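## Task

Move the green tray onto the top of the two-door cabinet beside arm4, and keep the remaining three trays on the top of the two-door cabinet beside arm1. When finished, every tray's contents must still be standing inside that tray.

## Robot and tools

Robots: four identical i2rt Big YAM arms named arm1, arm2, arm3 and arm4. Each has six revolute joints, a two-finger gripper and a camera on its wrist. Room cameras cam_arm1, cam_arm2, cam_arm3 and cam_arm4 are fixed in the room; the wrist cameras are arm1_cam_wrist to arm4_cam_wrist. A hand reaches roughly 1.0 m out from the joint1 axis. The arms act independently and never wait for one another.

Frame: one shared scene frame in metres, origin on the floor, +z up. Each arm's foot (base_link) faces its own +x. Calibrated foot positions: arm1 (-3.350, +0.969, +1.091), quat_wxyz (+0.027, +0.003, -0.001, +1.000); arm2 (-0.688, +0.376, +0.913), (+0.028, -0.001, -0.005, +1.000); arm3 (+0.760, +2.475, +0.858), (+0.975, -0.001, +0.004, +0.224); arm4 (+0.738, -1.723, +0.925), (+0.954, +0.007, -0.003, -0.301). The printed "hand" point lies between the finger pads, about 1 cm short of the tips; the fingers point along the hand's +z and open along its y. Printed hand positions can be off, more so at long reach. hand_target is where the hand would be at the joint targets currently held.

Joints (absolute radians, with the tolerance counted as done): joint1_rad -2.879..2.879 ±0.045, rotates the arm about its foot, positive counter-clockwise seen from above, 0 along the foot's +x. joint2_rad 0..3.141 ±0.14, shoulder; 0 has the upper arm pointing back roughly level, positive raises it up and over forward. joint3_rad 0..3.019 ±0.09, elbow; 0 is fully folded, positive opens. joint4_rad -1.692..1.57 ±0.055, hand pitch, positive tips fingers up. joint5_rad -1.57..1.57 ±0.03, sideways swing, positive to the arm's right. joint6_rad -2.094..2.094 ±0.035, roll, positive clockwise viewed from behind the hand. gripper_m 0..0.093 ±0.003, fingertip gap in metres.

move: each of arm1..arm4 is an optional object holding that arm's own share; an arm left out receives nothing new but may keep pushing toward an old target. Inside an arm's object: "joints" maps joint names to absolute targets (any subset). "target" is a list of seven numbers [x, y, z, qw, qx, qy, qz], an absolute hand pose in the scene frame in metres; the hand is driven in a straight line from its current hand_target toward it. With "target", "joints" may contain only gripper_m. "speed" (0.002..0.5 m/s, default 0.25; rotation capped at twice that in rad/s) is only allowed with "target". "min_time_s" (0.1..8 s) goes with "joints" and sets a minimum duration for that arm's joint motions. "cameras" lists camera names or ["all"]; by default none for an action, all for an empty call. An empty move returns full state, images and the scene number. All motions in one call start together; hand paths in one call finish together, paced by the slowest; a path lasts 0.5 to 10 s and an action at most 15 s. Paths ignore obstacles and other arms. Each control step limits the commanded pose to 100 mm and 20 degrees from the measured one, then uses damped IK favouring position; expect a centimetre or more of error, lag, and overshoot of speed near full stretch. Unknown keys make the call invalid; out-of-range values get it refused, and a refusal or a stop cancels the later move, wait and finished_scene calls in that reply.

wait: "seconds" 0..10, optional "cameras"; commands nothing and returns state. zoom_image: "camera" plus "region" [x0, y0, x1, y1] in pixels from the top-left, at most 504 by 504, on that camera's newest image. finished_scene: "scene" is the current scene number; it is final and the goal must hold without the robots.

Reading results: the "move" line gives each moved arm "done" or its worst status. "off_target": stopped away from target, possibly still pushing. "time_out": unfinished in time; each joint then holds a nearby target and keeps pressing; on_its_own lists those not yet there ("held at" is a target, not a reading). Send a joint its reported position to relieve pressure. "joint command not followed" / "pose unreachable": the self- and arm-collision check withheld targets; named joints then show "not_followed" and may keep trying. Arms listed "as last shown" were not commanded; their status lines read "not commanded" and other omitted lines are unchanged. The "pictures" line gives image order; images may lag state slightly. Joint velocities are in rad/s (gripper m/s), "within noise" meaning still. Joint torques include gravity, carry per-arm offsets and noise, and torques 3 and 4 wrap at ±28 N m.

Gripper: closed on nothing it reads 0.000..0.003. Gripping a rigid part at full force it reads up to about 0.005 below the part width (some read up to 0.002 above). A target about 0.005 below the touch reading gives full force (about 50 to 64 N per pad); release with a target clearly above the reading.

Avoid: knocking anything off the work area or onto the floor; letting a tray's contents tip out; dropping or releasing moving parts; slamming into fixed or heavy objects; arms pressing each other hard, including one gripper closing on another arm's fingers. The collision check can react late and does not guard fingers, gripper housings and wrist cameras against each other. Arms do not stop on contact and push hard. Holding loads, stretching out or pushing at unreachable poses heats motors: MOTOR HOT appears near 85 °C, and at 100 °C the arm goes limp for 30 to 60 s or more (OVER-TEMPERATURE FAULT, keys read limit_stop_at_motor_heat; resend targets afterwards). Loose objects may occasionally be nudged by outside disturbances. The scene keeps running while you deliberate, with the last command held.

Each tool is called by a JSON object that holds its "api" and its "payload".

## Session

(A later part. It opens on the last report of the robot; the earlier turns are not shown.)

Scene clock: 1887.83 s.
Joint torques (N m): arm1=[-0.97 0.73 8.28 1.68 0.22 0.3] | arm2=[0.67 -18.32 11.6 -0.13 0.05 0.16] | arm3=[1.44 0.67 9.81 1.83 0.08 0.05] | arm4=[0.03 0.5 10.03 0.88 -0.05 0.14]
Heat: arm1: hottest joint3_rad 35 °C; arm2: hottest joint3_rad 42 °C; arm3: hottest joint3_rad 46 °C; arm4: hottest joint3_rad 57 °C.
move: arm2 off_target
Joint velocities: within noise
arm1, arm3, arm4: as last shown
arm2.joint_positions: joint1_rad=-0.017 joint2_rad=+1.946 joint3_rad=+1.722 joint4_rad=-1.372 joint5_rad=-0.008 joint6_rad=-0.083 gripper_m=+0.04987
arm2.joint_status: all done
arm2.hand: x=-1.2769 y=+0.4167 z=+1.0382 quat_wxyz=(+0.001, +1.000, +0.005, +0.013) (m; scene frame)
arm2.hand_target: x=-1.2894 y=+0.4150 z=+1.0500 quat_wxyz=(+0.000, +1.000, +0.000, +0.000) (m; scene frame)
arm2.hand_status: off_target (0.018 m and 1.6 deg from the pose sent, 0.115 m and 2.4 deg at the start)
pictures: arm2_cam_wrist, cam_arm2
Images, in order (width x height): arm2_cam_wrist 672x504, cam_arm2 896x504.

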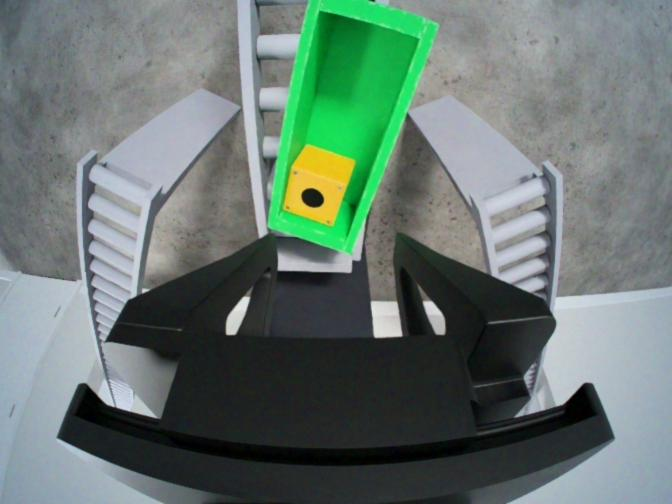

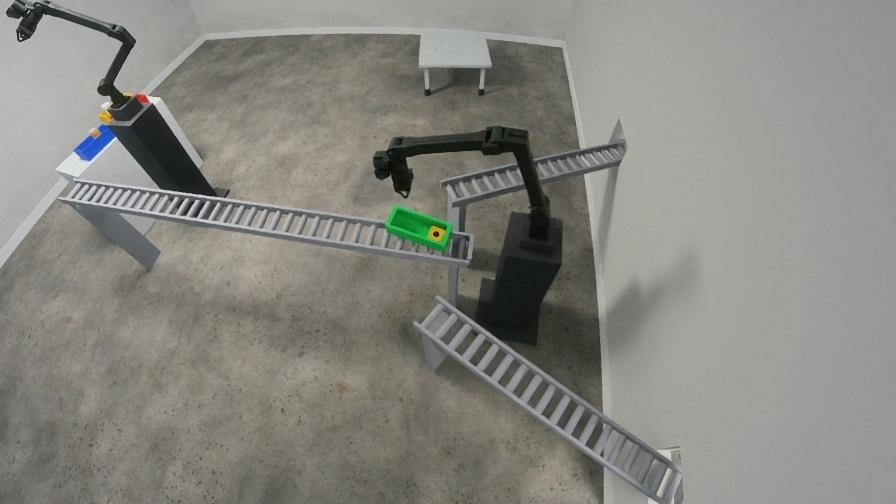

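{"api": "move", "payload": {"arm2": {"target": [-1.217, 0.450, 0.945, 0.0, 0.99357, -0.1132, 0.0], "speed": 0.2, "joints": {"gripper_m": 0.03}}, "cameras": ["arm2_cam_wrist", "cam_arm2"]}}

{"api": "zoom_image", "payload": {"camera": "arm2_cam_wrist", "region": [180, 0, 480, 330]}}

Scene clock: 2017.67 s.
Joint torques (N m): arm1=[-0.97 0.73 8.29 1.69 0.22 0.31] | arm2=[-0.21 -19.43 6.94 0.54 0.09 0.23] | arm3=[1.44 0.67 9.83 1.84 0.09 0.06] | arm4=[-0.26 0.44 10.04 0.99 -0.03 0.13]
Heat: arm1: hottest joint3_rad 35 °C; arm2: hottest joint3_rad 44 °C; arm3: hottest joint3_rad 46 °C; arm4: hottest joint3_rad 58 °C.
move: arm2 off_target
Joint velocities: within noise
arm1, arm3: as last shown
arm2.joint_positions: joint1_rad=-0.083 joint2_rad=+1.909 joint3_rad=+1.358 joint4_rad=-1.061 joint5_rad=-0.009 joint6_rad=+0.070 gripper_m=+0.03013
arm2.joint_status: all done
arm2.hand: x=-1.2101 y=+0.4471 z=+0.9307 quat_wxyz=(+0.001, +0.994, -0.104, +0.021) (m; scene frame)
arm2.hand_target: x=-1.2168 y=+0.4500 z=+0.9450 quat_wxyz=(+0.000, +0.994, -0.113, +0.000) (m; scene frame)
arm2.hand_status: off_target (0.016 m and 2.6 deg from the pose sent, 0.116 m and 13.7 deg at the start)
arm4.joint_positions: joint1_rad=+1.091 joint2_rad=+0.646 joint3_rad=+1.388 joint4_rad=-1.337 joint5_rad=+0.003 joint6_rad=-0.009 gripper_m=+0.09396
arm4.joint_status: not commanded
arm4.hand: x=+0.9530 y=-1.6154 z=+1.4600 quat_wxyz=(-0.461, +0.211, -0.855, -0.112) (m; scene frame)
arm4.hand_target: x=+0.9474 y=-1.6152 z=+1.4682 quat_wxyz=(-0.464, +0.211, -0.852, -0.118) (m; scene frame)
arm4.hand_status: not commanded
pictures: arm2_cam_wrist, cam_arm2
Images, in order (width x height): arm2_cam_wrist 672x504, cam_arm2 896x504.

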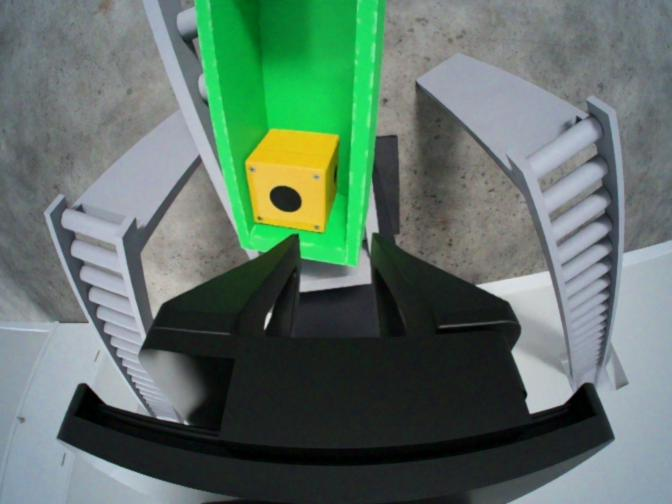

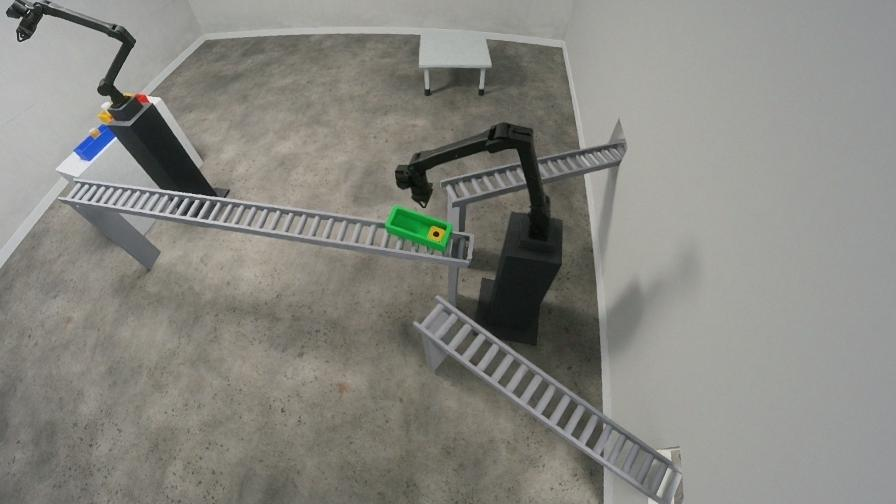

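Scaled by 1.527 from the camera's 672x504 image, which has a finer 960x720 frame.

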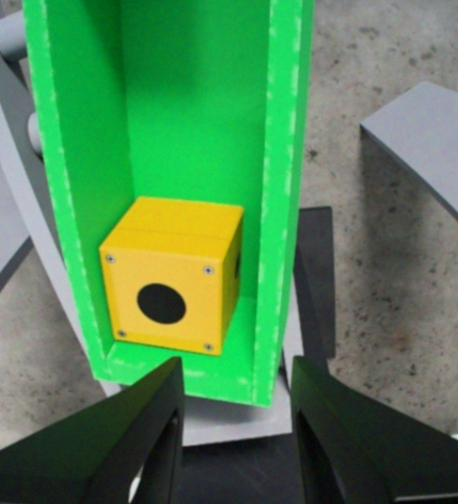

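{"api": "move", "payload": {"arm2": {"target": [-1.211, 0.472, 0.878, 0.0, 0.99357, -0.1132, 0.0], "speed": 0.15, "joints": {"gripper_m": 0.03}}, "cameras": ["arm2_cam_wrist", "cam_arm2"]}}

{"api": "zoom_image", "payload": {"camera": "arm2_cam_wrist", "region": [180, 60, 480, 340]}}

Scene clock: 2049.73 s.
Joint torques (N m): arm1=[-0.79 0.67 8.24 1.66 0.23 0.31] | arm2=[0.67 -16.79 6.67 0.64 0.15 -0.14] | arm3=[1.44 0.56 9.84 1.83 0.08 0.05] | arm4=[-0.09 0.85 10.03 0.95 -0.05 0.12]
Heat: arm1: hottest joint3_rad 35 °C; arm2: hottest joint3_rad 42 °C; arm3: hottest joint3_rad 46 °C; arm4: hottest joint3_rad 58 °C.
move: arm2 done
Joint velocities: within noise
arm1, arm3, arm4: as last shown
arm2.joint_positions: joint1_rad=-0.121 joint2_rad=+1.971 joint3_rad=+1.292 joint4_rad=-0.906 joint5_rad=-0.010 joint6_rad=+0.058 gripper_m=+0.03013
arm2.joint_status: all done
arm2.hand: x=-1.2056 y=+0.4673 z=+0.8783 quat_wxyz=(+0.001, +0.993, -0.117, +0.007) (m; scene frame)
arm2.hand_target: x=-1.2110 y=+0.4720 z=+0.8781 quat_wxyz=(+0.000, +0.994, -0.113, +0.000) (m; scene frame)
arm2.hand_status: done (0.007 m and 1.0 deg from the pose sent, 0.058 m and 2.6 deg at the start)
pictures: arm2_cam_wrist, cam_arm2
Images, in order (width x height): arm2_cam_wrist 672x504, cam_arm2 896x504.

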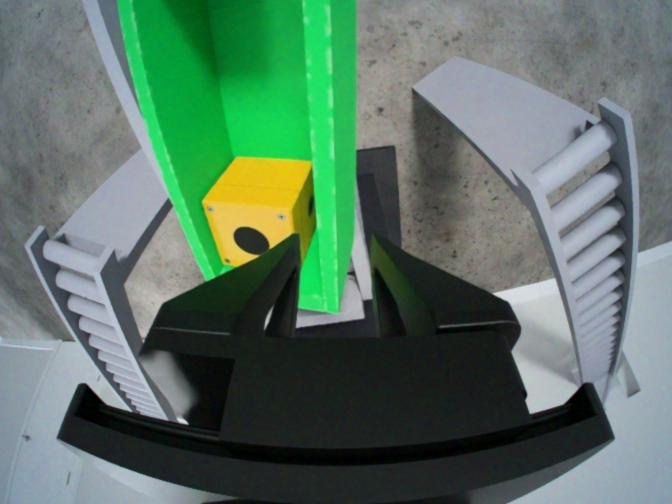

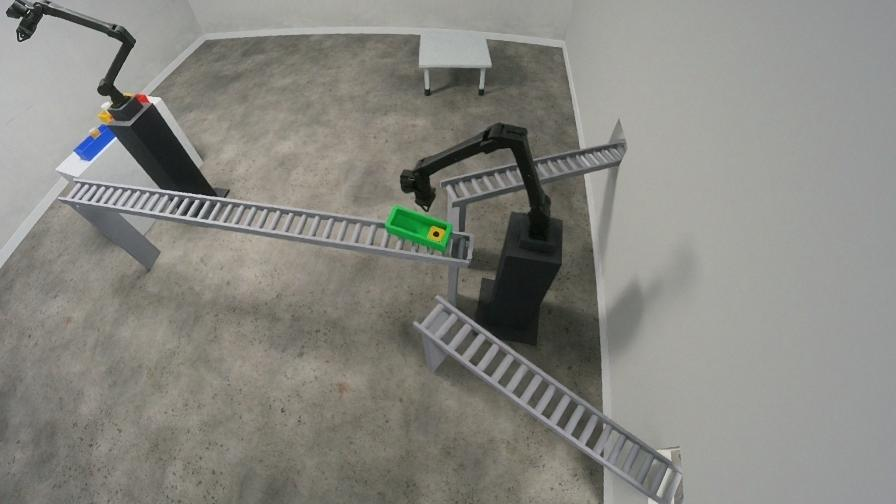

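Scaled by 1.680 from the camera's 672x504 image, which has a finer 960x720 frame.

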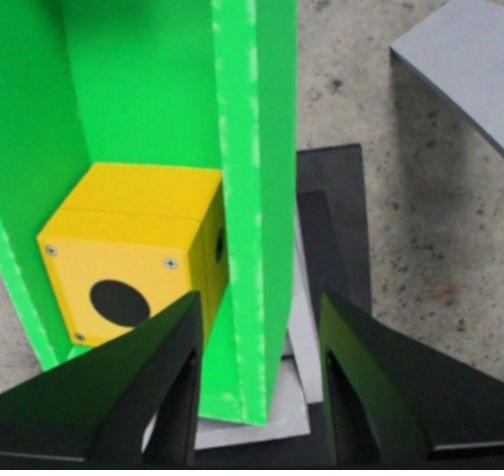

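{"api": "move", "payload": {"arm2": {"target": [-1.2215, 0.469, 0.872, 0.0, 0.99357, -0.1132, 0.0], "speed": 0.15, "joints": {"gripper_m": 0.03}}}}

{"api": "move", "payload": {"arm2": {"target": [-1.2255, 0.470, 0.800, 0.0, 0.99357, -0.1132, 0.0], "speed": 0.1, "joints": {"gripper_m": 0.03}}, "cameras": ["arm2_cam_wrist", "cam_arm2"]}}

{"api": "zoom_image", "payload": {"camera": "arm2_cam_wrist", "region": [180, 60, 480, 340]}}

{"api": "zoom_image", "payload": {"camera": "cam_arm2", "region": [370, 160, 490, 280]}}

Scene clock: 2097.83 s.
Joint torques (N m): arm1=[-0.85 0.91 8.34 1.68 0.23 0.32] | arm2=[0.62 -15.79 9.02 0.5 0.15 0.01] | arm3=[1.38 0.67 9.85 1.81 0.09 0.05] | arm4=[-0.38 0.62 10 0.87 -0.05 0.11]
Heat: arm1: hottest joint3_rad 35 °C; arm2: hottest joint3_rad 41 °C; arm3: hottest joint3_rad 46 °C; arm4: hottest joint3_rad 58 °C.
move: arm2 off_target
Joint velocities: within noise
arm1, arm3, arm4: as last shown
arm2.joint_positions: joint1_rad=-0.121 joint2_rad=+1.993 joint3_rad=+1.292 joint4_rad=-0.906 joint5_rad=-0.010 joint6_rad=+0.058 gripper_m=+0.03013
arm2.joint_status: all done
arm2.hand: x=-1.2019 y=+0.4667 z=+0.8672 quat_wxyz=(+0.002, +0.993, -0.117, +0.018) (m; scene frame)
arm2.hand_target: x=-1.2210 y=+0.4689 z=+0.8725 quat_wxyz=(+0.000, +0.994, -0.113, +0.000) (m; scene frame)
arm2.hand_status: off_target (0.020 m and 2.2 deg from the pose sent, 0.017 m and 1.0 deg at the start)
pictures: none

Scene clock: 2099.17 s.
Joint torques (N m): arm1=[-0.85 0.73 8.25 1.62 0.23 0.32] | arm2=[0.91 -16.67 8.34 0.77 0.18 0] | arm3=[1.38 0.5 9.83 1.81 0.08 0.05] | arm4=[-0.26 0.67 10.03 0.91 -0.06 0.13]
Heat: arm1: hottest joint3_rad 35 °C; arm2: hottest joint3_rad 41 °C; arm3: hottest joint3_rad 46 °C; arm4: hottest joint3_rad 58 °C.
move: arm2 off_target
Joint velocities: within noise
arm1.joint_positions: joint1_rad=+0.611 joint2_rad=+0.624 joint3_rad=+1.333 joint4_rad=-1.187 joint5_rad=+0.000 joint6_rad=-0.017 gripper_m=+0.04491
arm1.joint_status: not commanded
arm1.hand: x=-3.5709 y=+0.8284 z=+1.6339 quat_wxyz=(+0.137, +0.818, +0.243, -0.503) (m; scene frame)
arm1.hand_target: x=-3.5736 y=+0.8302 z=+1.6280 quat_wxyz=(+0.136, +0.827, +0.233, -0.494) (m; scene frame)
arm1.hand_status: not commanded
arm2.joint_positions: joint1_rad=-0.121 joint2_rad=+2.130 joint3_rad=+1.292 joint4_rad=-0.768 joint5_rad=-0.010 joint6_rad=+0.058 gripper_m=+0.03013
arm2.joint_status: all done
arm2.hand: x=-1.2071 y=+0.4683 z=+0.7971 quat_wxyz=(+0.002, +0.993, -0.117, +0.017) (m; scene frame)
arm2.hand_target: x=-1.2251 y=+0.4699 z=+0.8006 quat_wxyz=(+0.000, +0.994, -0.113, +0.000) (m; scene frame)
arm2.hand_status: off_target (0.019 m and 2.1 deg from the pose sent, 0.071 m and 2.2 deg at the start)
arm3, arm4: as last shown
pictures: arm2_cam_wrist, cam_arm2
Images, in order (width x height): arm2_cam_wrist 672x504, cam_arm2 896x504.

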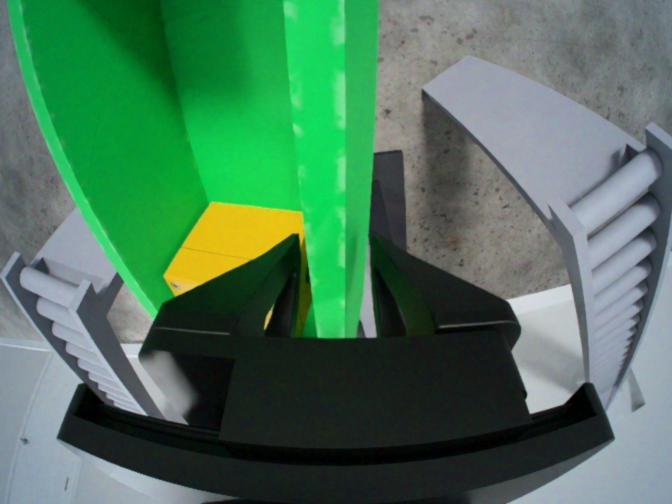

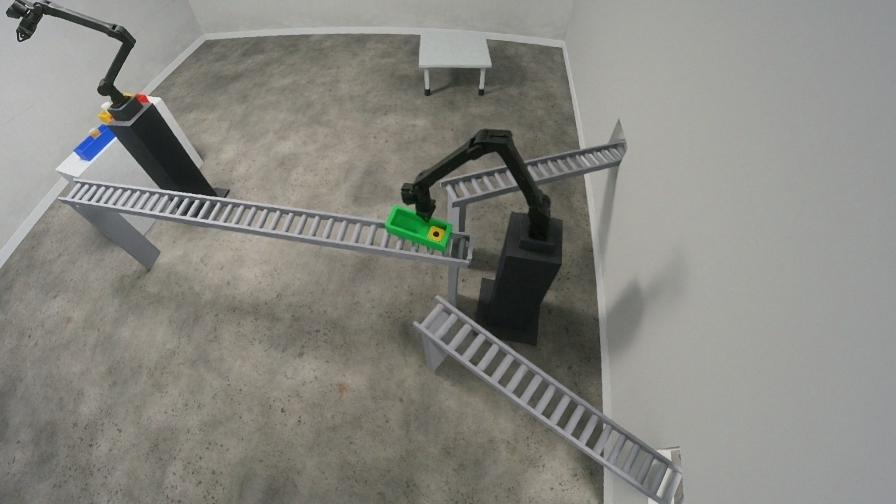

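Scaled by 1.680 from the camera's 672x504 image, which has a finer 960x720 frame.

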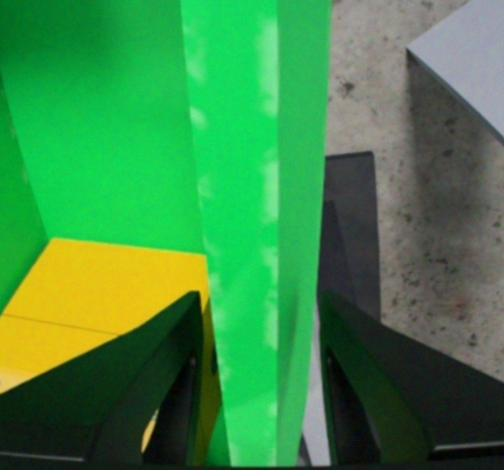

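Scaled by 4.200 from the camera's 896x504 image, which has a finer 1280x720 frame.

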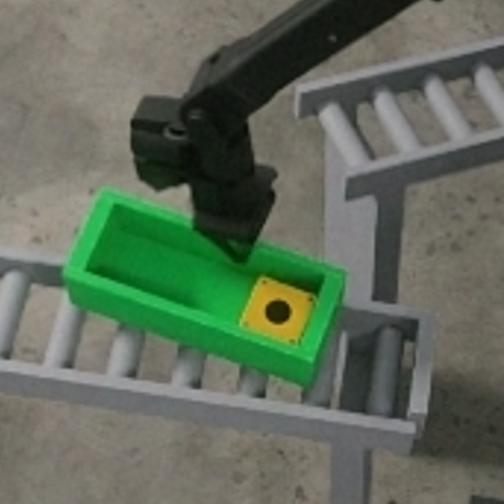

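{"api": "move", "payload": {"arm2": {"joints": {"gripper_m": 0.002}}}}

{"api": "move", "payload": {"arm2": {"target": [-1.230, 0.470, 0.85, 0.0, 0.99357, -0.1132, 0.0], "speed": 0.06, "joints": {"gripper_m": 0.002}}, "cameras": ["arm2_cam_wrist", "cam_arm2"]}}

{"api": "zoom_image", "payload": {"camera": "cam_arm2", "region": [370, 160, 490, 280]}}

Scene clock: 2111.47 s.
Joint torques (N m): arm1=[-0.85 0.67 8.24 1.66 0.23 0.32] | arm2=[0.73 -17.73 7.91 0.49 -0.13 -0.03] | arm3=[1.38 0.67 9.83 1.84 0.07 0.06] | arm4=[-0.15 0.62 9.91 0.87 -0.06 0.14]
Heat: arm1: hottest joint3_rad 35 °C; arm2: hottest joint3_rad 41 °C; arm3: hottest joint3_rad 46 °C; arm4: hottest joint3_rad 58 °C.
move: arm2 off_target
Joint velocities: within noise
arm1, arm3, arm4: as last shown
arm2.joint_positions: joint1_rad=-0.120 joint2_rad=+2.135 joint3_rad=+1.292 joint4_rad=-0.766 joint5_rad=-0.004 joint6_rad=+0.059 gripper_m=+0.01138
arm2.joint_status: gripper_m off_target (ended at +0.01142, target +0.00200)
arm2.hand: x=-1.2063 y=+0.4686 z=+0.7947 quat_wxyz=(-0.001, +0.993, -0.117, +0.019) (m; scene frame)
arm2.hand_target: x=-1.2250 y=+0.4698 z=+0.8004 quat_wxyz=(+0.000, +0.994, -0.113, +0.000) (m; scene frame)
arm2.hand_status: not commanded
pictures: none

Scene clock: 2112.97 s.
Joint torques (N m): arm1=[-1.03 0.56 8.25 1.7 0.22 0.32] | arm2=[1.14 -23.36 8.84 -0.42 -0.06 0.05] | arm3=[1.38 0.67 9.84 1.84 0.08 0.05] | arm4=[-0.21 0.67 9.98 0.92 -0.06 0.16]
Heat: arm1: hottest joint3_rad 35 °C; arm2: hottest joint3_rad 41 °C; arm3: hottest joint3_rad 46 °C; arm4: hottest joint3_rad 58 °C.
move: arm2 off_target
Joint velocities: within noise
arm1, arm3, arm4: as last shown
arm2.joint_positions: joint1_rad=-0.120 joint2_rad=+2.117 joint3_rad=+1.297 joint4_rad=-0.841 joint5_rad=-0.004 joint6_rad=+0.059 gripper_m=+0.01138
arm2.joint_status: gripper_m off_target (ended at +0.01138, target +0.00200)
arm2.hand: x=-1.1953 y=+0.4666 z=+0.8063 quat_wxyz=(+0.000, +0.992, -0.117, +0.045) (m; scene frame)
arm2.hand_target: x=-1.2280 y=+0.4696 z=+0.8501 quat_wxyz=(+0.000, +0.994, -0.113, +0.000) (m; scene frame)
arm2.hand_status: off_target (0.056 m and 5.1 deg from the pose sent, 0.060 m and 2.2 deg at the start)
pictures: arm2_cam_wrist, cam_arm2
Images, in order (width x height): arm2_cam_wrist 672x504, cam_arm2 896x504.

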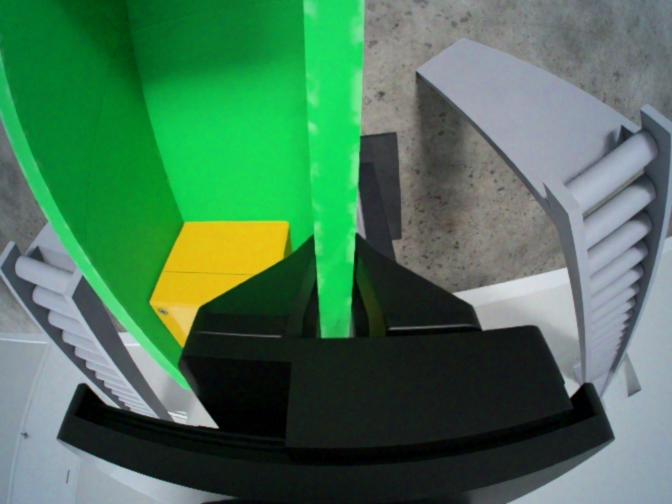

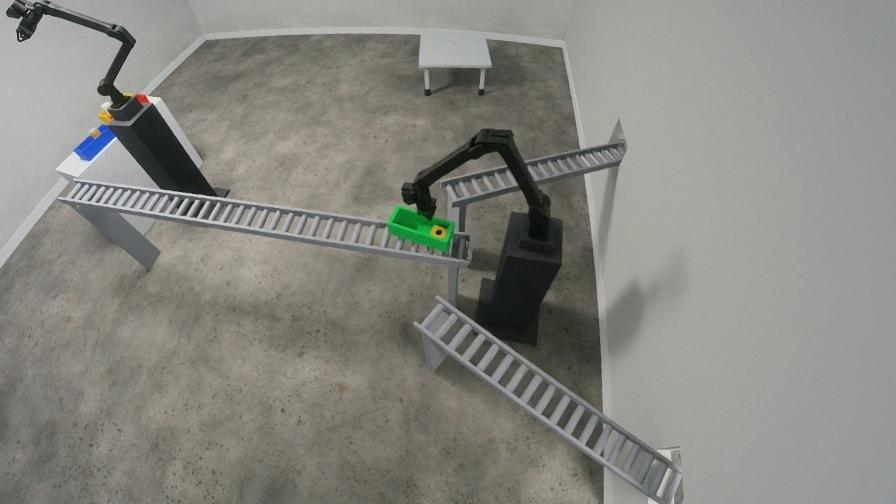

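Scaled by 4.200 from the camera's 896x504 image, which has a finer 1280x720 frame.

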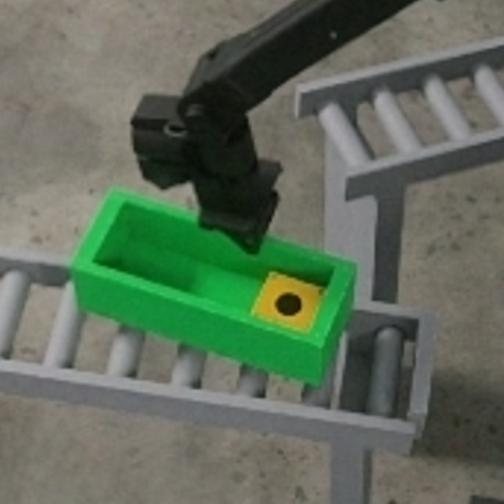

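{"api": "move", "payload": {"arm2": {"target": [-1.230, 0.470, 0.92, 0.0, 0.99357, -0.1132, 0.0], "speed": 0.08, "joints": {"gripper_m": 0.002}}, "cameras": ["arm2_cam_wrist", "cam_arm2"]}}

{"api": "zoom_image", "payload": {"camera": "cam_arm2", "region": [370, 160, 490, 280]}}

Scene clock: 2124.53 s.
Joint torques (N m): arm1=[-0.97 0.79 8.24 1.73 0.22 0.32] | arm2=[1.73 -22.83 10.21 -0.51 -0.07 -0.11] | arm3=[1.44 0.67 9.85 1.85 0.08 0.06] | arm4=[-0.21 0.73 10.02 0.9 -0.04 0.12]
Heat: arm1: hottest joint3_rad 35 °C; arm2: hottest joint3_rad 42 °C; arm3: hottest joint3_rad 46 °C; arm4: hottest joint3_rad 58 °C.
move: arm2 off_target
Joint velocities: within noise
arm1, arm4: as last shown
arm2.joint_positions: joint1_rad=-0.120 joint2_rad=+2.004 joint3_rad=+1.332 joint4_rad=-0.991 joint5_rad=-0.004 joint6_rad=+0.059 gripper_m=+0.01138
arm2.joint_status: gripper_m off_target (ended at +0.01138, target +0.00200)
arm2.hand: x=-1.1989 y=+0.4666 z=+0.8745 quat_wxyz=(+0.000, +0.992, -0.117, +0.046) (m; scene frame)
arm2.hand_target: x=-1.2276 y=+0.4696 z=+0.9201 quat_wxyz=(+0.000, +0.994, -0.113, +0.000) (m; scene frame)
arm2.hand_status: off_target (0.055 m and 5.3 deg from the pose sent, 0.119 m and 5.2 deg at the start)
arm3.joint_positions: joint1_rad=-0.464 joint2_rad=+0.621 joint3_rad=+1.351 joint4_rad=-1.179 joint5_rad=+0.120 joint6_rad=+0.657 gripper_m=+0.09396
arm3.joint_status: not commanded
arm3.hand: x=+1.0245 y=+2.4525 z=+1.4105 quat_wxyz=(-0.518, -0.307, -0.790, -0.118) (m; scene frame)
arm3.hand_target: x=+1.0214 y=+2.4526 z=+1.4256 quat_wxyz=(-0.531, -0.305, -0.781, -0.122) (m; scene frame)
arm3.hand_status: not commanded
pictures: arm2_cam_wrist, cam_arm2
Images, in order (width x height): arm2_cam_wrist 672x504, cam_arm2 896x504.

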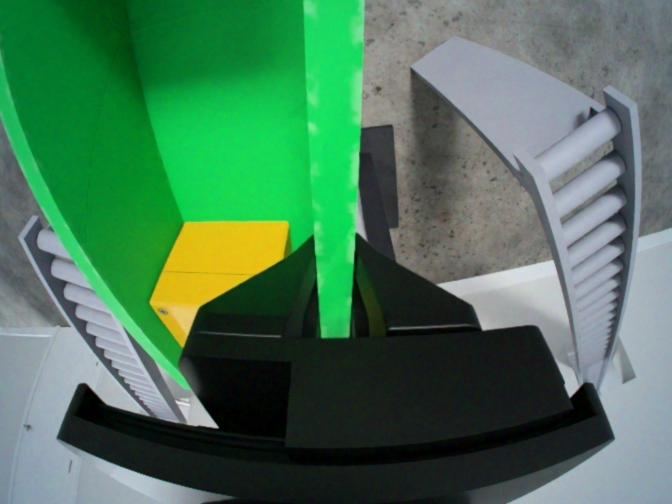

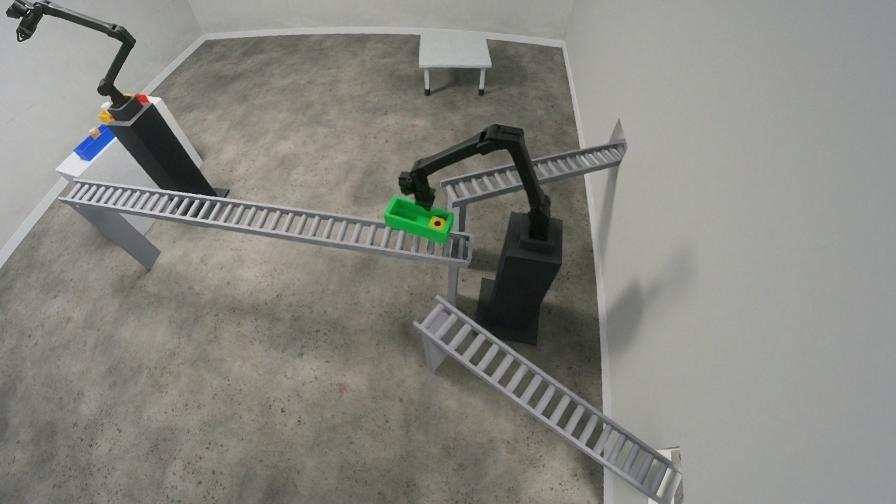

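Scaled by 4.200 from the camera's 896x504 image, which has a finer 1280x720 frame.

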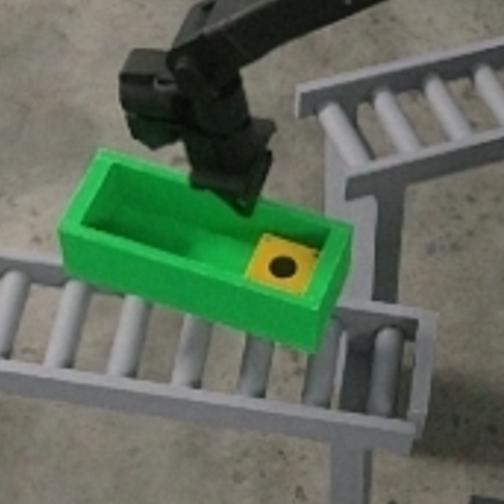

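{"api": "move", "payload": {"arm2": {"target": [-1.19, 0.466, 1.06, 0.0, 0.99357, -0.1132, 0.0], "speed": 0.15, "joints": {"gripper_m": 0.002}}}}

{"api": "move", "payload": {"arm2": {"joints": {"joint1_rad": 1.12, "joint6_rad": 1.65}, "min_time_s": 5.0}, "cameras": ["arm2_cam_wrist", "cam_arm2"]}}

{"api": "zoom_image", "payload": {"camera": "cam_arm2", "region": [380, 130, 620, 360]}}

Scene clock: 2164.93 s.
Joint torques (N m): arm1=[-0.91 0.73 8.24 1.66 0.22 0.31] | arm2=[0.09 -19.08 12.14 -0.55 0 -0.1] | arm3=[1.38 0.62 9.81 1.8 0.08 0.05] | arm4=[-0.21 0.62 9.99 0.88 -0.05 0.14]
Heat: arm1: hottest joint3_rad 35 °C; arm2: hottest joint3_rad 45 °C; arm3: hottest joint3_rad 46 °C; arm4: hottest joint3_rad 58 °C.
move: arm2 off_target
Joint velocities: within noise
arm1, arm3, arm4: as last shown
arm2.joint_positions: joint1_rad=-0.120 joint2_rad=+1.749 joint3_rad=+1.369 joint4_rad=-1.280 joint5_rad=-0.004 joint6_rad=+0.059 gripper_m=+0.01138
arm2.joint_status: gripper_m off_target (ended at +0.01138, target +0.00200)
arm2.hand: x=-1.1693 y=+0.4600 z=+1.0162 quat_wxyz=(+0.000, +0.992, -0.117, +0.044) (m; scene frame)
arm2.hand_target: x=-1.1875 y=+0.4655 z=+1.0598 quat_wxyz=(-0.001, +0.994, -0.113, +0.000) (m; scene frame)
arm2.hand_status: off_target (0.049 m and 5.1 deg from the pose sent, 0.186 m and 5.3 deg at the start)
pictures: none

Scene clock: 2170.63 s.
Joint torques (N m): arm1=[-0.97 0.85 8.23 1.66 0.22 0.31] | arm2=[1.49 -19.37 12.05 -0.34 0.12 0.2] | arm3=[1.38 0.62 9.85 1.84 0.08 0.05] | arm4=[-0.38 0.67 9.98 0.94 -0.04 0.14]
Heat: arm1: hottest joint3_rad 35 °C; arm2: hottest joint3_rad 45 °C; arm3: hottest joint3_rad 46 °C; arm4: hottest joint3_rad 58 °C.
move: arm2 done
Joint velocities: within noise
arm1, arm3: as last shown
arm2.joint_positions: joint1_rad=+1.119 joint2_rad=+1.749 joint3_rad=+1.369 joint4_rad=-1.289 joint5_rad=-0.005 joint6_rad=+1.637 gripper_m=+0.01138
arm2.joint_status: all done
arm2.hand: x=-0.9243 y=-0.0500 z=+1.0120 quat_wxyz=(-0.052, +0.958, -0.283, +0.013) (m; scene frame)
arm2.hand_target: x=-0.9335 y=-0.0694 z=+1.0552 quat_wxyz=(-0.004, +0.957, -0.289, +0.003) (m; scene frame)
arm2.hand_status: not commanded
arm4.joint_positions: joint1_rad=+1.091 joint2_rad=+0.646 joint3_rad=+1.388 joint4_rad=-1.337 joint5_rad=+0.003 joint6_rad=-0.009 gripper_m=+0.09396
arm4.joint_status: not commanded
arm4.hand: x=+0.9530 y=-1.6154 z=+1.4600 quat_wxyz=(-0.461, +0.211, -0.855, -0.112) (m; scene frame)
arm4.hand_target: x=+0.9474 y=-1.6152 z=+1.4682 quat_wxyz=(-0.464, +0.211, -0.852, -0.118) (m; scene frame)
arm4.hand_status: not commanded
pictures: arm2_cam_wrist, cam_arm2
Images, in order (width x height): arm2_cam_wrist 672x504, cam_arm2 896x504.

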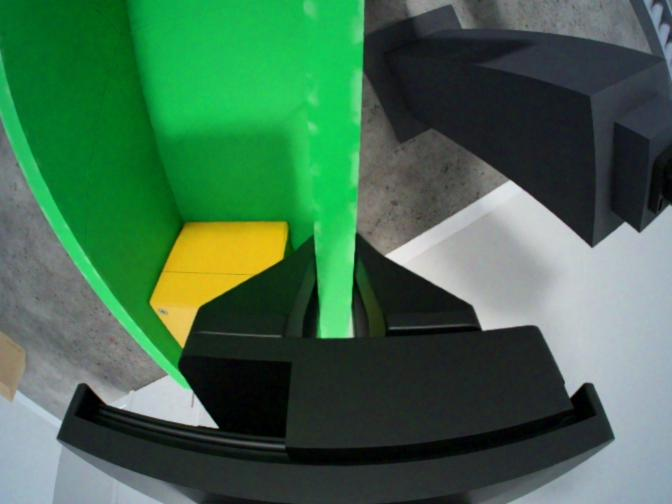

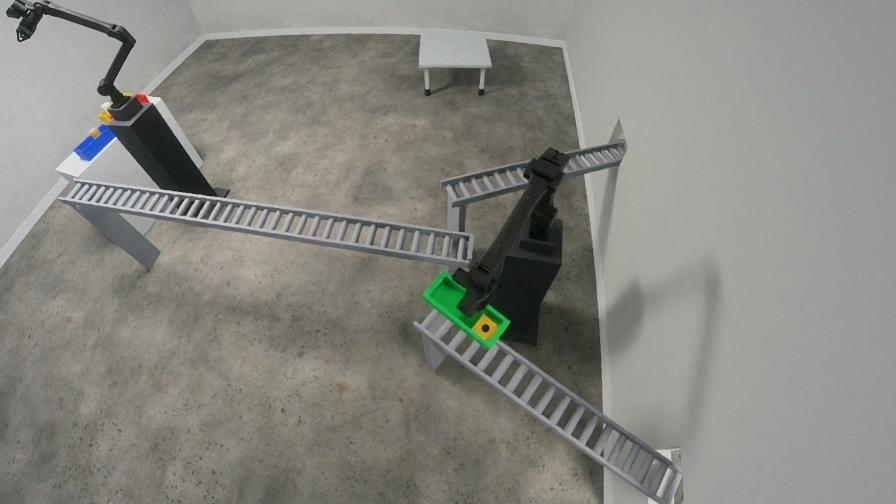

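Scaled by 2.100 from the camera's 896x504 image, which has a finer 1280x720 frame.

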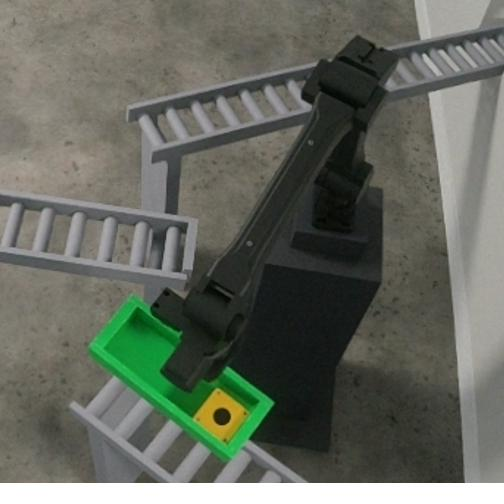

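{"api": "move", "payload": {"arm2": {"target": [-0.927, -0.060, 0.995, 0.0518, 0.9615, -0.2750, -0.0126], "speed": 0.1, "joints": {"gripper_m": 0.002}}, "cameras": ["arm2_cam_wrist", "cam_arm2"]}}

{"api": "zoom_image", "payload": {"camera": "cam_arm2", "region": [400, 260, 560, 400]}}

Scene clock: 2263.33 s.
Joint torques (N m): arm1=[-0.91 0.56 8.25 1.65 0.22 0.32] | arm2=[1.44 -19.55 8.66 1.21 0.28 -0.07] | arm3=[1.38 0.79 9.84 1.84 0.08 0.05] | arm4=[-0.21 0.62 10.11 0.95 -0.02 0.11]
Heat: arm1: hottest joint3_rad 35 °C; arm2: hottest joint3_rad 46 °C; arm3: hottest joint3_rad 46 °C; arm4: hottest joint3_rad 59 °C.
move: arm2 off_target
Joint velocities: within noise
arm1, arm3, arm4: as last shown
arm2.joint_positions: joint1_rad=+1.119 joint2_rad=+1.721 joint3_rad=+1.180 joint4_rad=-1.016 joint5_rad=-0.002 joint6_rad=+1.637 gripper_m=+0.01138
arm2.joint_status: gripper_m off_target (ended at +0.01138, target +0.00200)
arm2.hand: x=-0.9199 y=-0.0407 z=+0.9592 quat_wxyz=(+0.002, +0.959, -0.283, -0.001) (m; scene frame)
arm2.hand_target: x=-0.9264 y=-0.0588 z=+0.9950 quat_wxyz=(+0.052, +0.960, -0.275, -0.013) (m; scene frame)
arm2.hand_status: off_target (0.041 m and 5.9 deg from the pose sent, 0.020 m and 12.2 deg at the start)
pictures: arm2_cam_wrist, cam_arm2
Images, in order (width x height): arm2_cam_wrist 672x504, cam_arm2 896x504.

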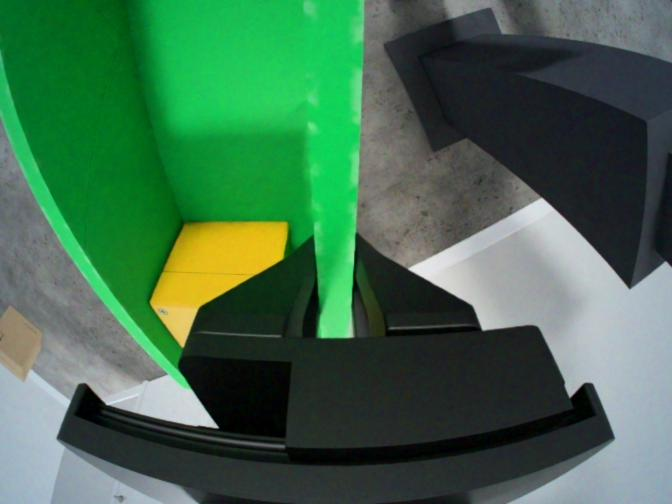

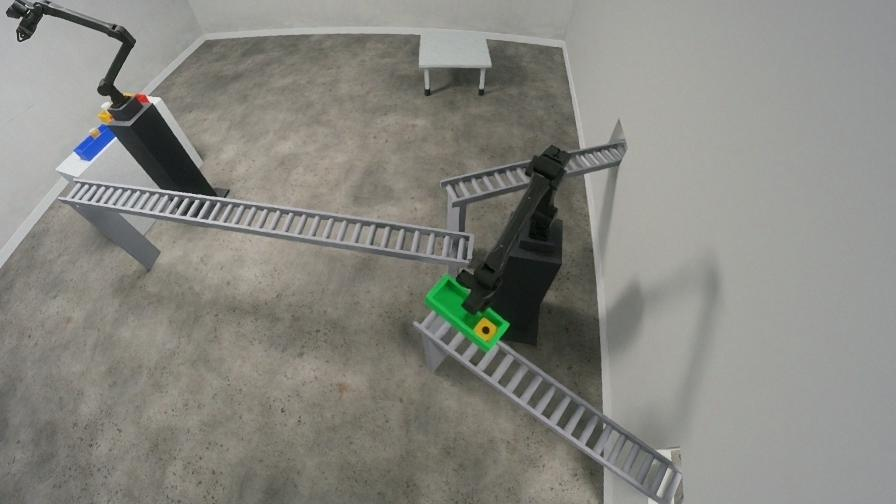

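Scaled by 3.150 from the camera's 896x504 image, which has a finer 1280x720 frame.

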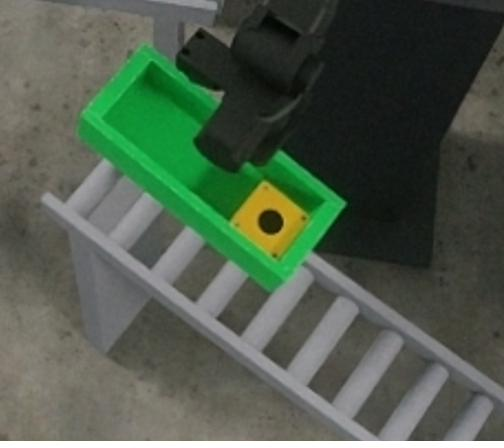

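{"api": "move", "payload": {"arm2": {"target": [-0.922, -0.066, 0.935, 0.0518, 0.9615, -0.2750, -0.0126], "speed": 0.1, "joints": {"gripper_m": 0.002}}, "cameras": ["arm2_cam_wrist", "cam_arm2"]}}

{"api": "zoom_image", "payload": {"camera": "cam_arm2", "region": [400, 260, 560, 400]}}

Scene clock: 2330.33 s.
Joint torques (N m): arm1=[-1.03 0.91 8.18 1.66 0.22 0.32] | arm2=[1.85 -17.2 8.38 1.06 0.18 0.11] | arm3=[1.38 0.73 9.83 1.83 0.08 0.05] | arm4=[-0.56 0.62 9.99 0.94 -0.04 0.14]
Heat: arm1: hottest joint3_rad 35 °C; arm2: hottest joint3_rad 45 °C; arm3: hottest joint3_rad 46 °C; arm4: hottest joint3_rad 59 °C.
move: arm2 off_target
Joint velocities: within noise
arm1, arm3, arm4: as last shown
arm2.joint_positions: joint1_rad=+1.132 joint2_rad=+1.780 joint3_rad=+1.119 joint4_rad=-0.869 joint5_rad=-0.001 joint6_rad=+1.637 gripper_m=+0.01138
arm2.joint_status: gripper_m off_target (ended at +0.01138, target +0.00200)
arm2.hand: x=-0.9155 y=-0.0452 z=+0.9140 quat_wxyz=(+0.016, +0.961, -0.277, -0.005) (m; scene frame)
arm2.hand_target: x=-0.9216 y=-0.0653 z=+0.9355 quat_wxyz=(+0.052, +0.960, -0.275, -0.012) (m; scene frame)
arm2.hand_status: off_target (0.030 m and 4.2 deg from the pose sent, 0.035 m and 5.9 deg at the start)
pictures: arm2_cam_wrist, cam_arm2
Images, in order (width x height): arm2_cam_wrist 672x504, cam_arm2 896x504.

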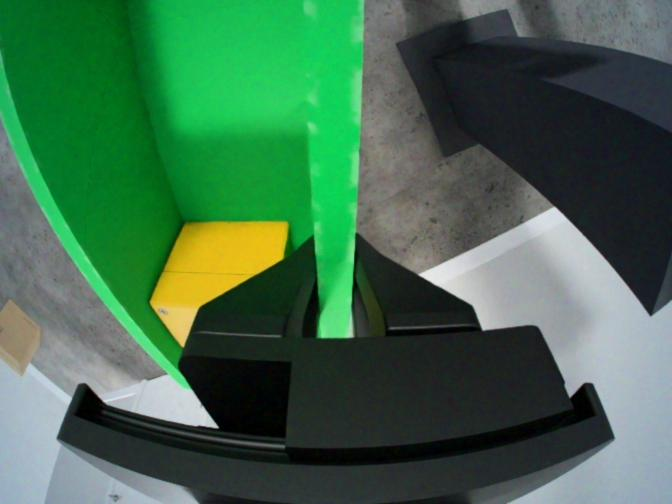

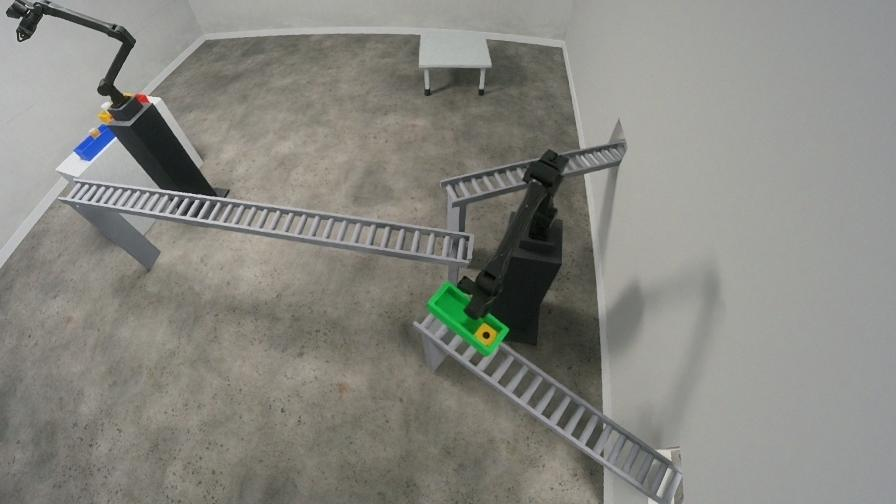

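Scaled by 3.150 from the camera's 896x504 image, which has a finer 1280x720 frame.

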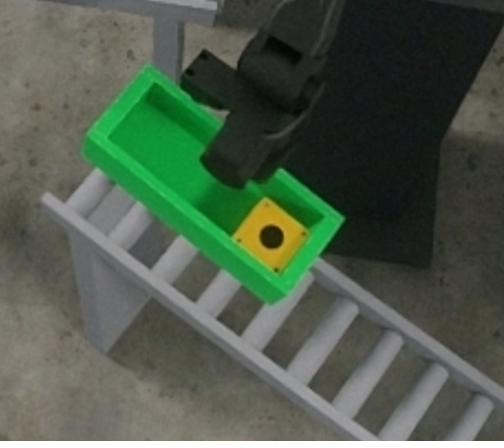

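{"api": "move", "payload": {"arm2": {"target": [-0.924, -0.064, 0.990, 0.0518, 0.9615, -0.2750, -0.0126], "speed": 0.1, "joints": {"gripper_m": 0.002}}}}

{"api": "move", "payload": {"arm2": {"target": [-0.918, -0.123, 0.990, 0.0518, 0.9615, -0.2750, -0.0126], "speed": 0.1, "joints": {"gripper_m": 0.002}}}}

{"api": "move", "payload": {"arm2": {"target": [-0.918, -0.123, 0.955, 0.0518, 0.9615, -0.2750, -0.0126], "speed": 0.08, "joints": {"gripper_m": 0.002}}, "cameras": ["arm2_cam_wrist", "cam_arm2"]}}

{"api": "zoom_image", "payload": {"camera": "cam_arm2", "region": [400, 260, 560, 400]}}

Scene clock: 2367.83 s.
Joint torques (N m): arm1=[-0.91 0.85 8.23 1.68 0.21 0.31] | arm2=[0.97 -18.55 11.36 -0.1 0.27 -0.01] | arm3=[1.49 0.62 9.84 1.85 0.08 0.05] | arm4=[-0.38 0.91 10.02 0.94 -0.03 0.12]
Heat: arm1: hottest joint3_rad 35 °C; arm2: hottest joint3_rad 44 °C; arm3: hottest joint3_rad 46 °C; arm4: hottest joint3_rad 59 °C.
move: arm2 off_target
Joint velocities: arm1=[-0.015 -0.005 0.002 0.007 -0.154 0.022 0] | arm2=[within noise] | arm3=[within noise] | arm4=[within noise]
arm1.joint_positions: joint1_rad=+0.611 joint2_rad=+0.624 joint3_rad=+1.333 joint4_rad=-1.187 joint5_rad=+0.000 joint6_rad=-0.017 gripper_m=+0.04491
arm1.joint_status: not commanded
arm1.hand: x=-3.5709 y=+0.8284 z=+1.6339 quat_wxyz=(+0.137, +0.818, +0.243, -0.503) (m; scene frame)
arm1.hand_target: x=-3.5736 y=+0.8302 z=+1.6280 quat_wxyz=(+0.136, +0.827, +0.233, -0.494) (m; scene frame)
arm1.hand_status: not commanded
arm2.joint_positions: joint1_rad=+1.132 joint2_rad=+1.721 joint3_rad=+1.136 joint4_rad=-0.981 joint5_rad=-0.001 joint6_rad=+1.637 gripper_m=+0.01138
arm2.joint_status: gripper_m off_target (ended at +0.01138, target +0.00200)
arm2.hand: x=-0.9093 y=-0.0339 z=+0.9452 quat_wxyz=(-0.002, +0.961, -0.277, -0.001) (m; scene frame)
arm2.hand_target: x=-0.9226 y=-0.0615 z=+0.9904 quat_wxyz=(+0.052, +0.960, -0.275, -0.013) (m; scene frame)
arm2.hand_status: off_target (0.056 m and 6.3 deg from the pose sent, 0.079 m and 4.2 deg at the start)
arm3, arm4: as last shown
pictures: none

Scene clock: 2369.20 s.
Joint torques (N m): arm1=[-0.97 0.5 8.24 1.69 0.22 0.32] | arm2=[1.32 -18.84 12.27 0.08 0.32 0.2] | arm3=[1.32 0.79 9.84 1.81 0.08 0.05] | arm4=[-0.21 0.56 9.91 0.95 -0.04 0.15]
Heat: arm1: hottest joint3_rad 35 °C; arm2: hottest joint3_rad 44 °C; arm3: hottest joint3_rad 46 °C; arm4: hottest joint3_rad 59 °C.
move: arm2 off_target
Joint velocities: within noise
arm1, arm3, arm4: as last shown
arm2.joint_positions: joint1_rad=+1.194 joint2_rad=+1.812 joint3_rad=+1.293 joint4_rad=-1.027 joint5_rad=+0.005 joint6_rad=+1.684 gripper_m=+0.01138
arm2.joint_status: gripper_m off_target (ended at +0.01138, target +0.00200)
arm2.hand: x=-0.9057 y=-0.0925 z=+0.9538 quat_wxyz=(+0.008, +0.963, -0.269, -0.005) (m; scene frame)
arm2.hand_target: x=-0.9168 y=-0.1206 z=+0.9908 quat_wxyz=(+0.052, +0.960, -0.275, -0.012) (m; scene frame)
arm2.hand_status: off_target (0.049 m and 5.2 deg from the pose sent, 0.100 m and 6.3 deg at the start)
pictures: none

Scene clock: 2370.43 s.
Joint torques (N m): arm1=[-0.91 0.73 8.25 1.68 0.22 0.31] | arm2=[2.08 -18.96 9.43 0.99 0.31 0.25] | arm3=[1.44 0.62 9.84 1.83 0.07 0.06] | arm4=[-0.44 0.56 9.96 0.91 -0.03 0.12]
Heat: arm1: hottest joint3_rad 35 °C; arm2: hottest joint3_rad 44 °C; arm3: hottest joint3_rad 46 °C; arm4: hottest joint3_rad 59 °C.
move: arm2 off_target
Joint velocities: within noise
arm1, arm3, arm4: as last shown
arm2.joint_positions: joint1_rad=+1.194 joint2_rad=+1.860 joint3_rad=+1.293 joint4_rad=-0.970 joint5_rad=+0.005 joint6_rad=+1.684 gripper_m=+0.01138
arm2.joint_status: gripper_m off_target (ended at +0.01138, target +0.00200)
arm2.hand: x=-0.9097 y=-0.1010 z=+0.9301 quat_wxyz=(+0.012, +0.963, -0.270, -0.006) (m; scene frame)
arm2.hand_target: x=-0.9174 y=-0.1219 z=+0.9555 quat_wxyz=(+0.052, +0.960, -0.275, -0.012) (m; scene frame)
arm2.hand_status: off_target (0.034 m and 4.6 deg from the pose sent, 0.033 m and 5.2 deg at the start)
pictures: arm2_cam_wrist, cam_arm2
Images, in order (width x height): arm2_cam_wrist 672x504, cam_arm2 896x504.

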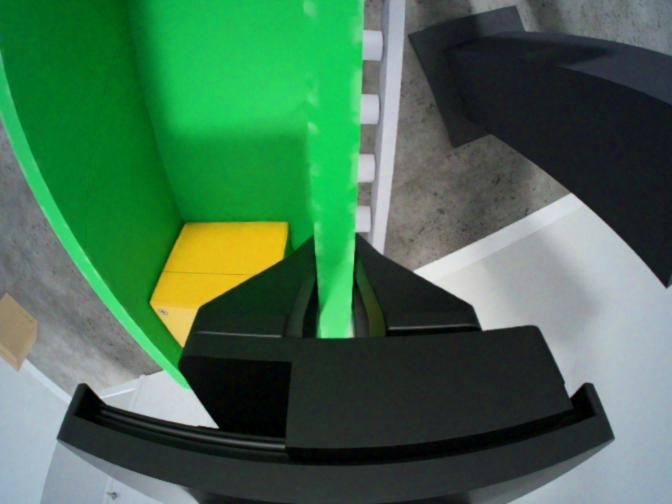

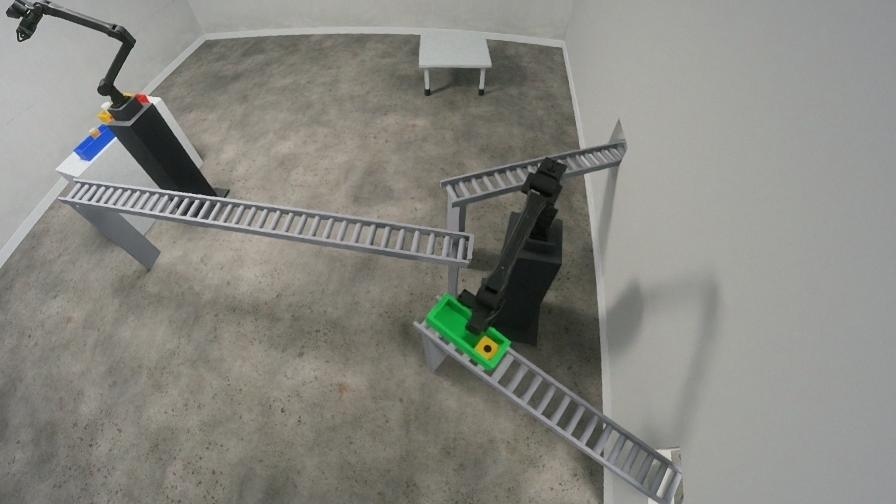

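Scaled by 3.150 from the camera's 896x504 image, which has a finer 1280x720 frame.

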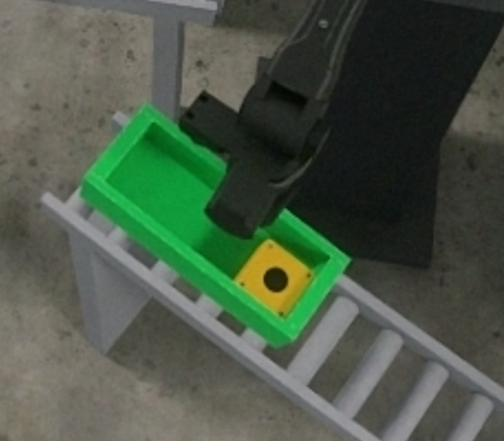

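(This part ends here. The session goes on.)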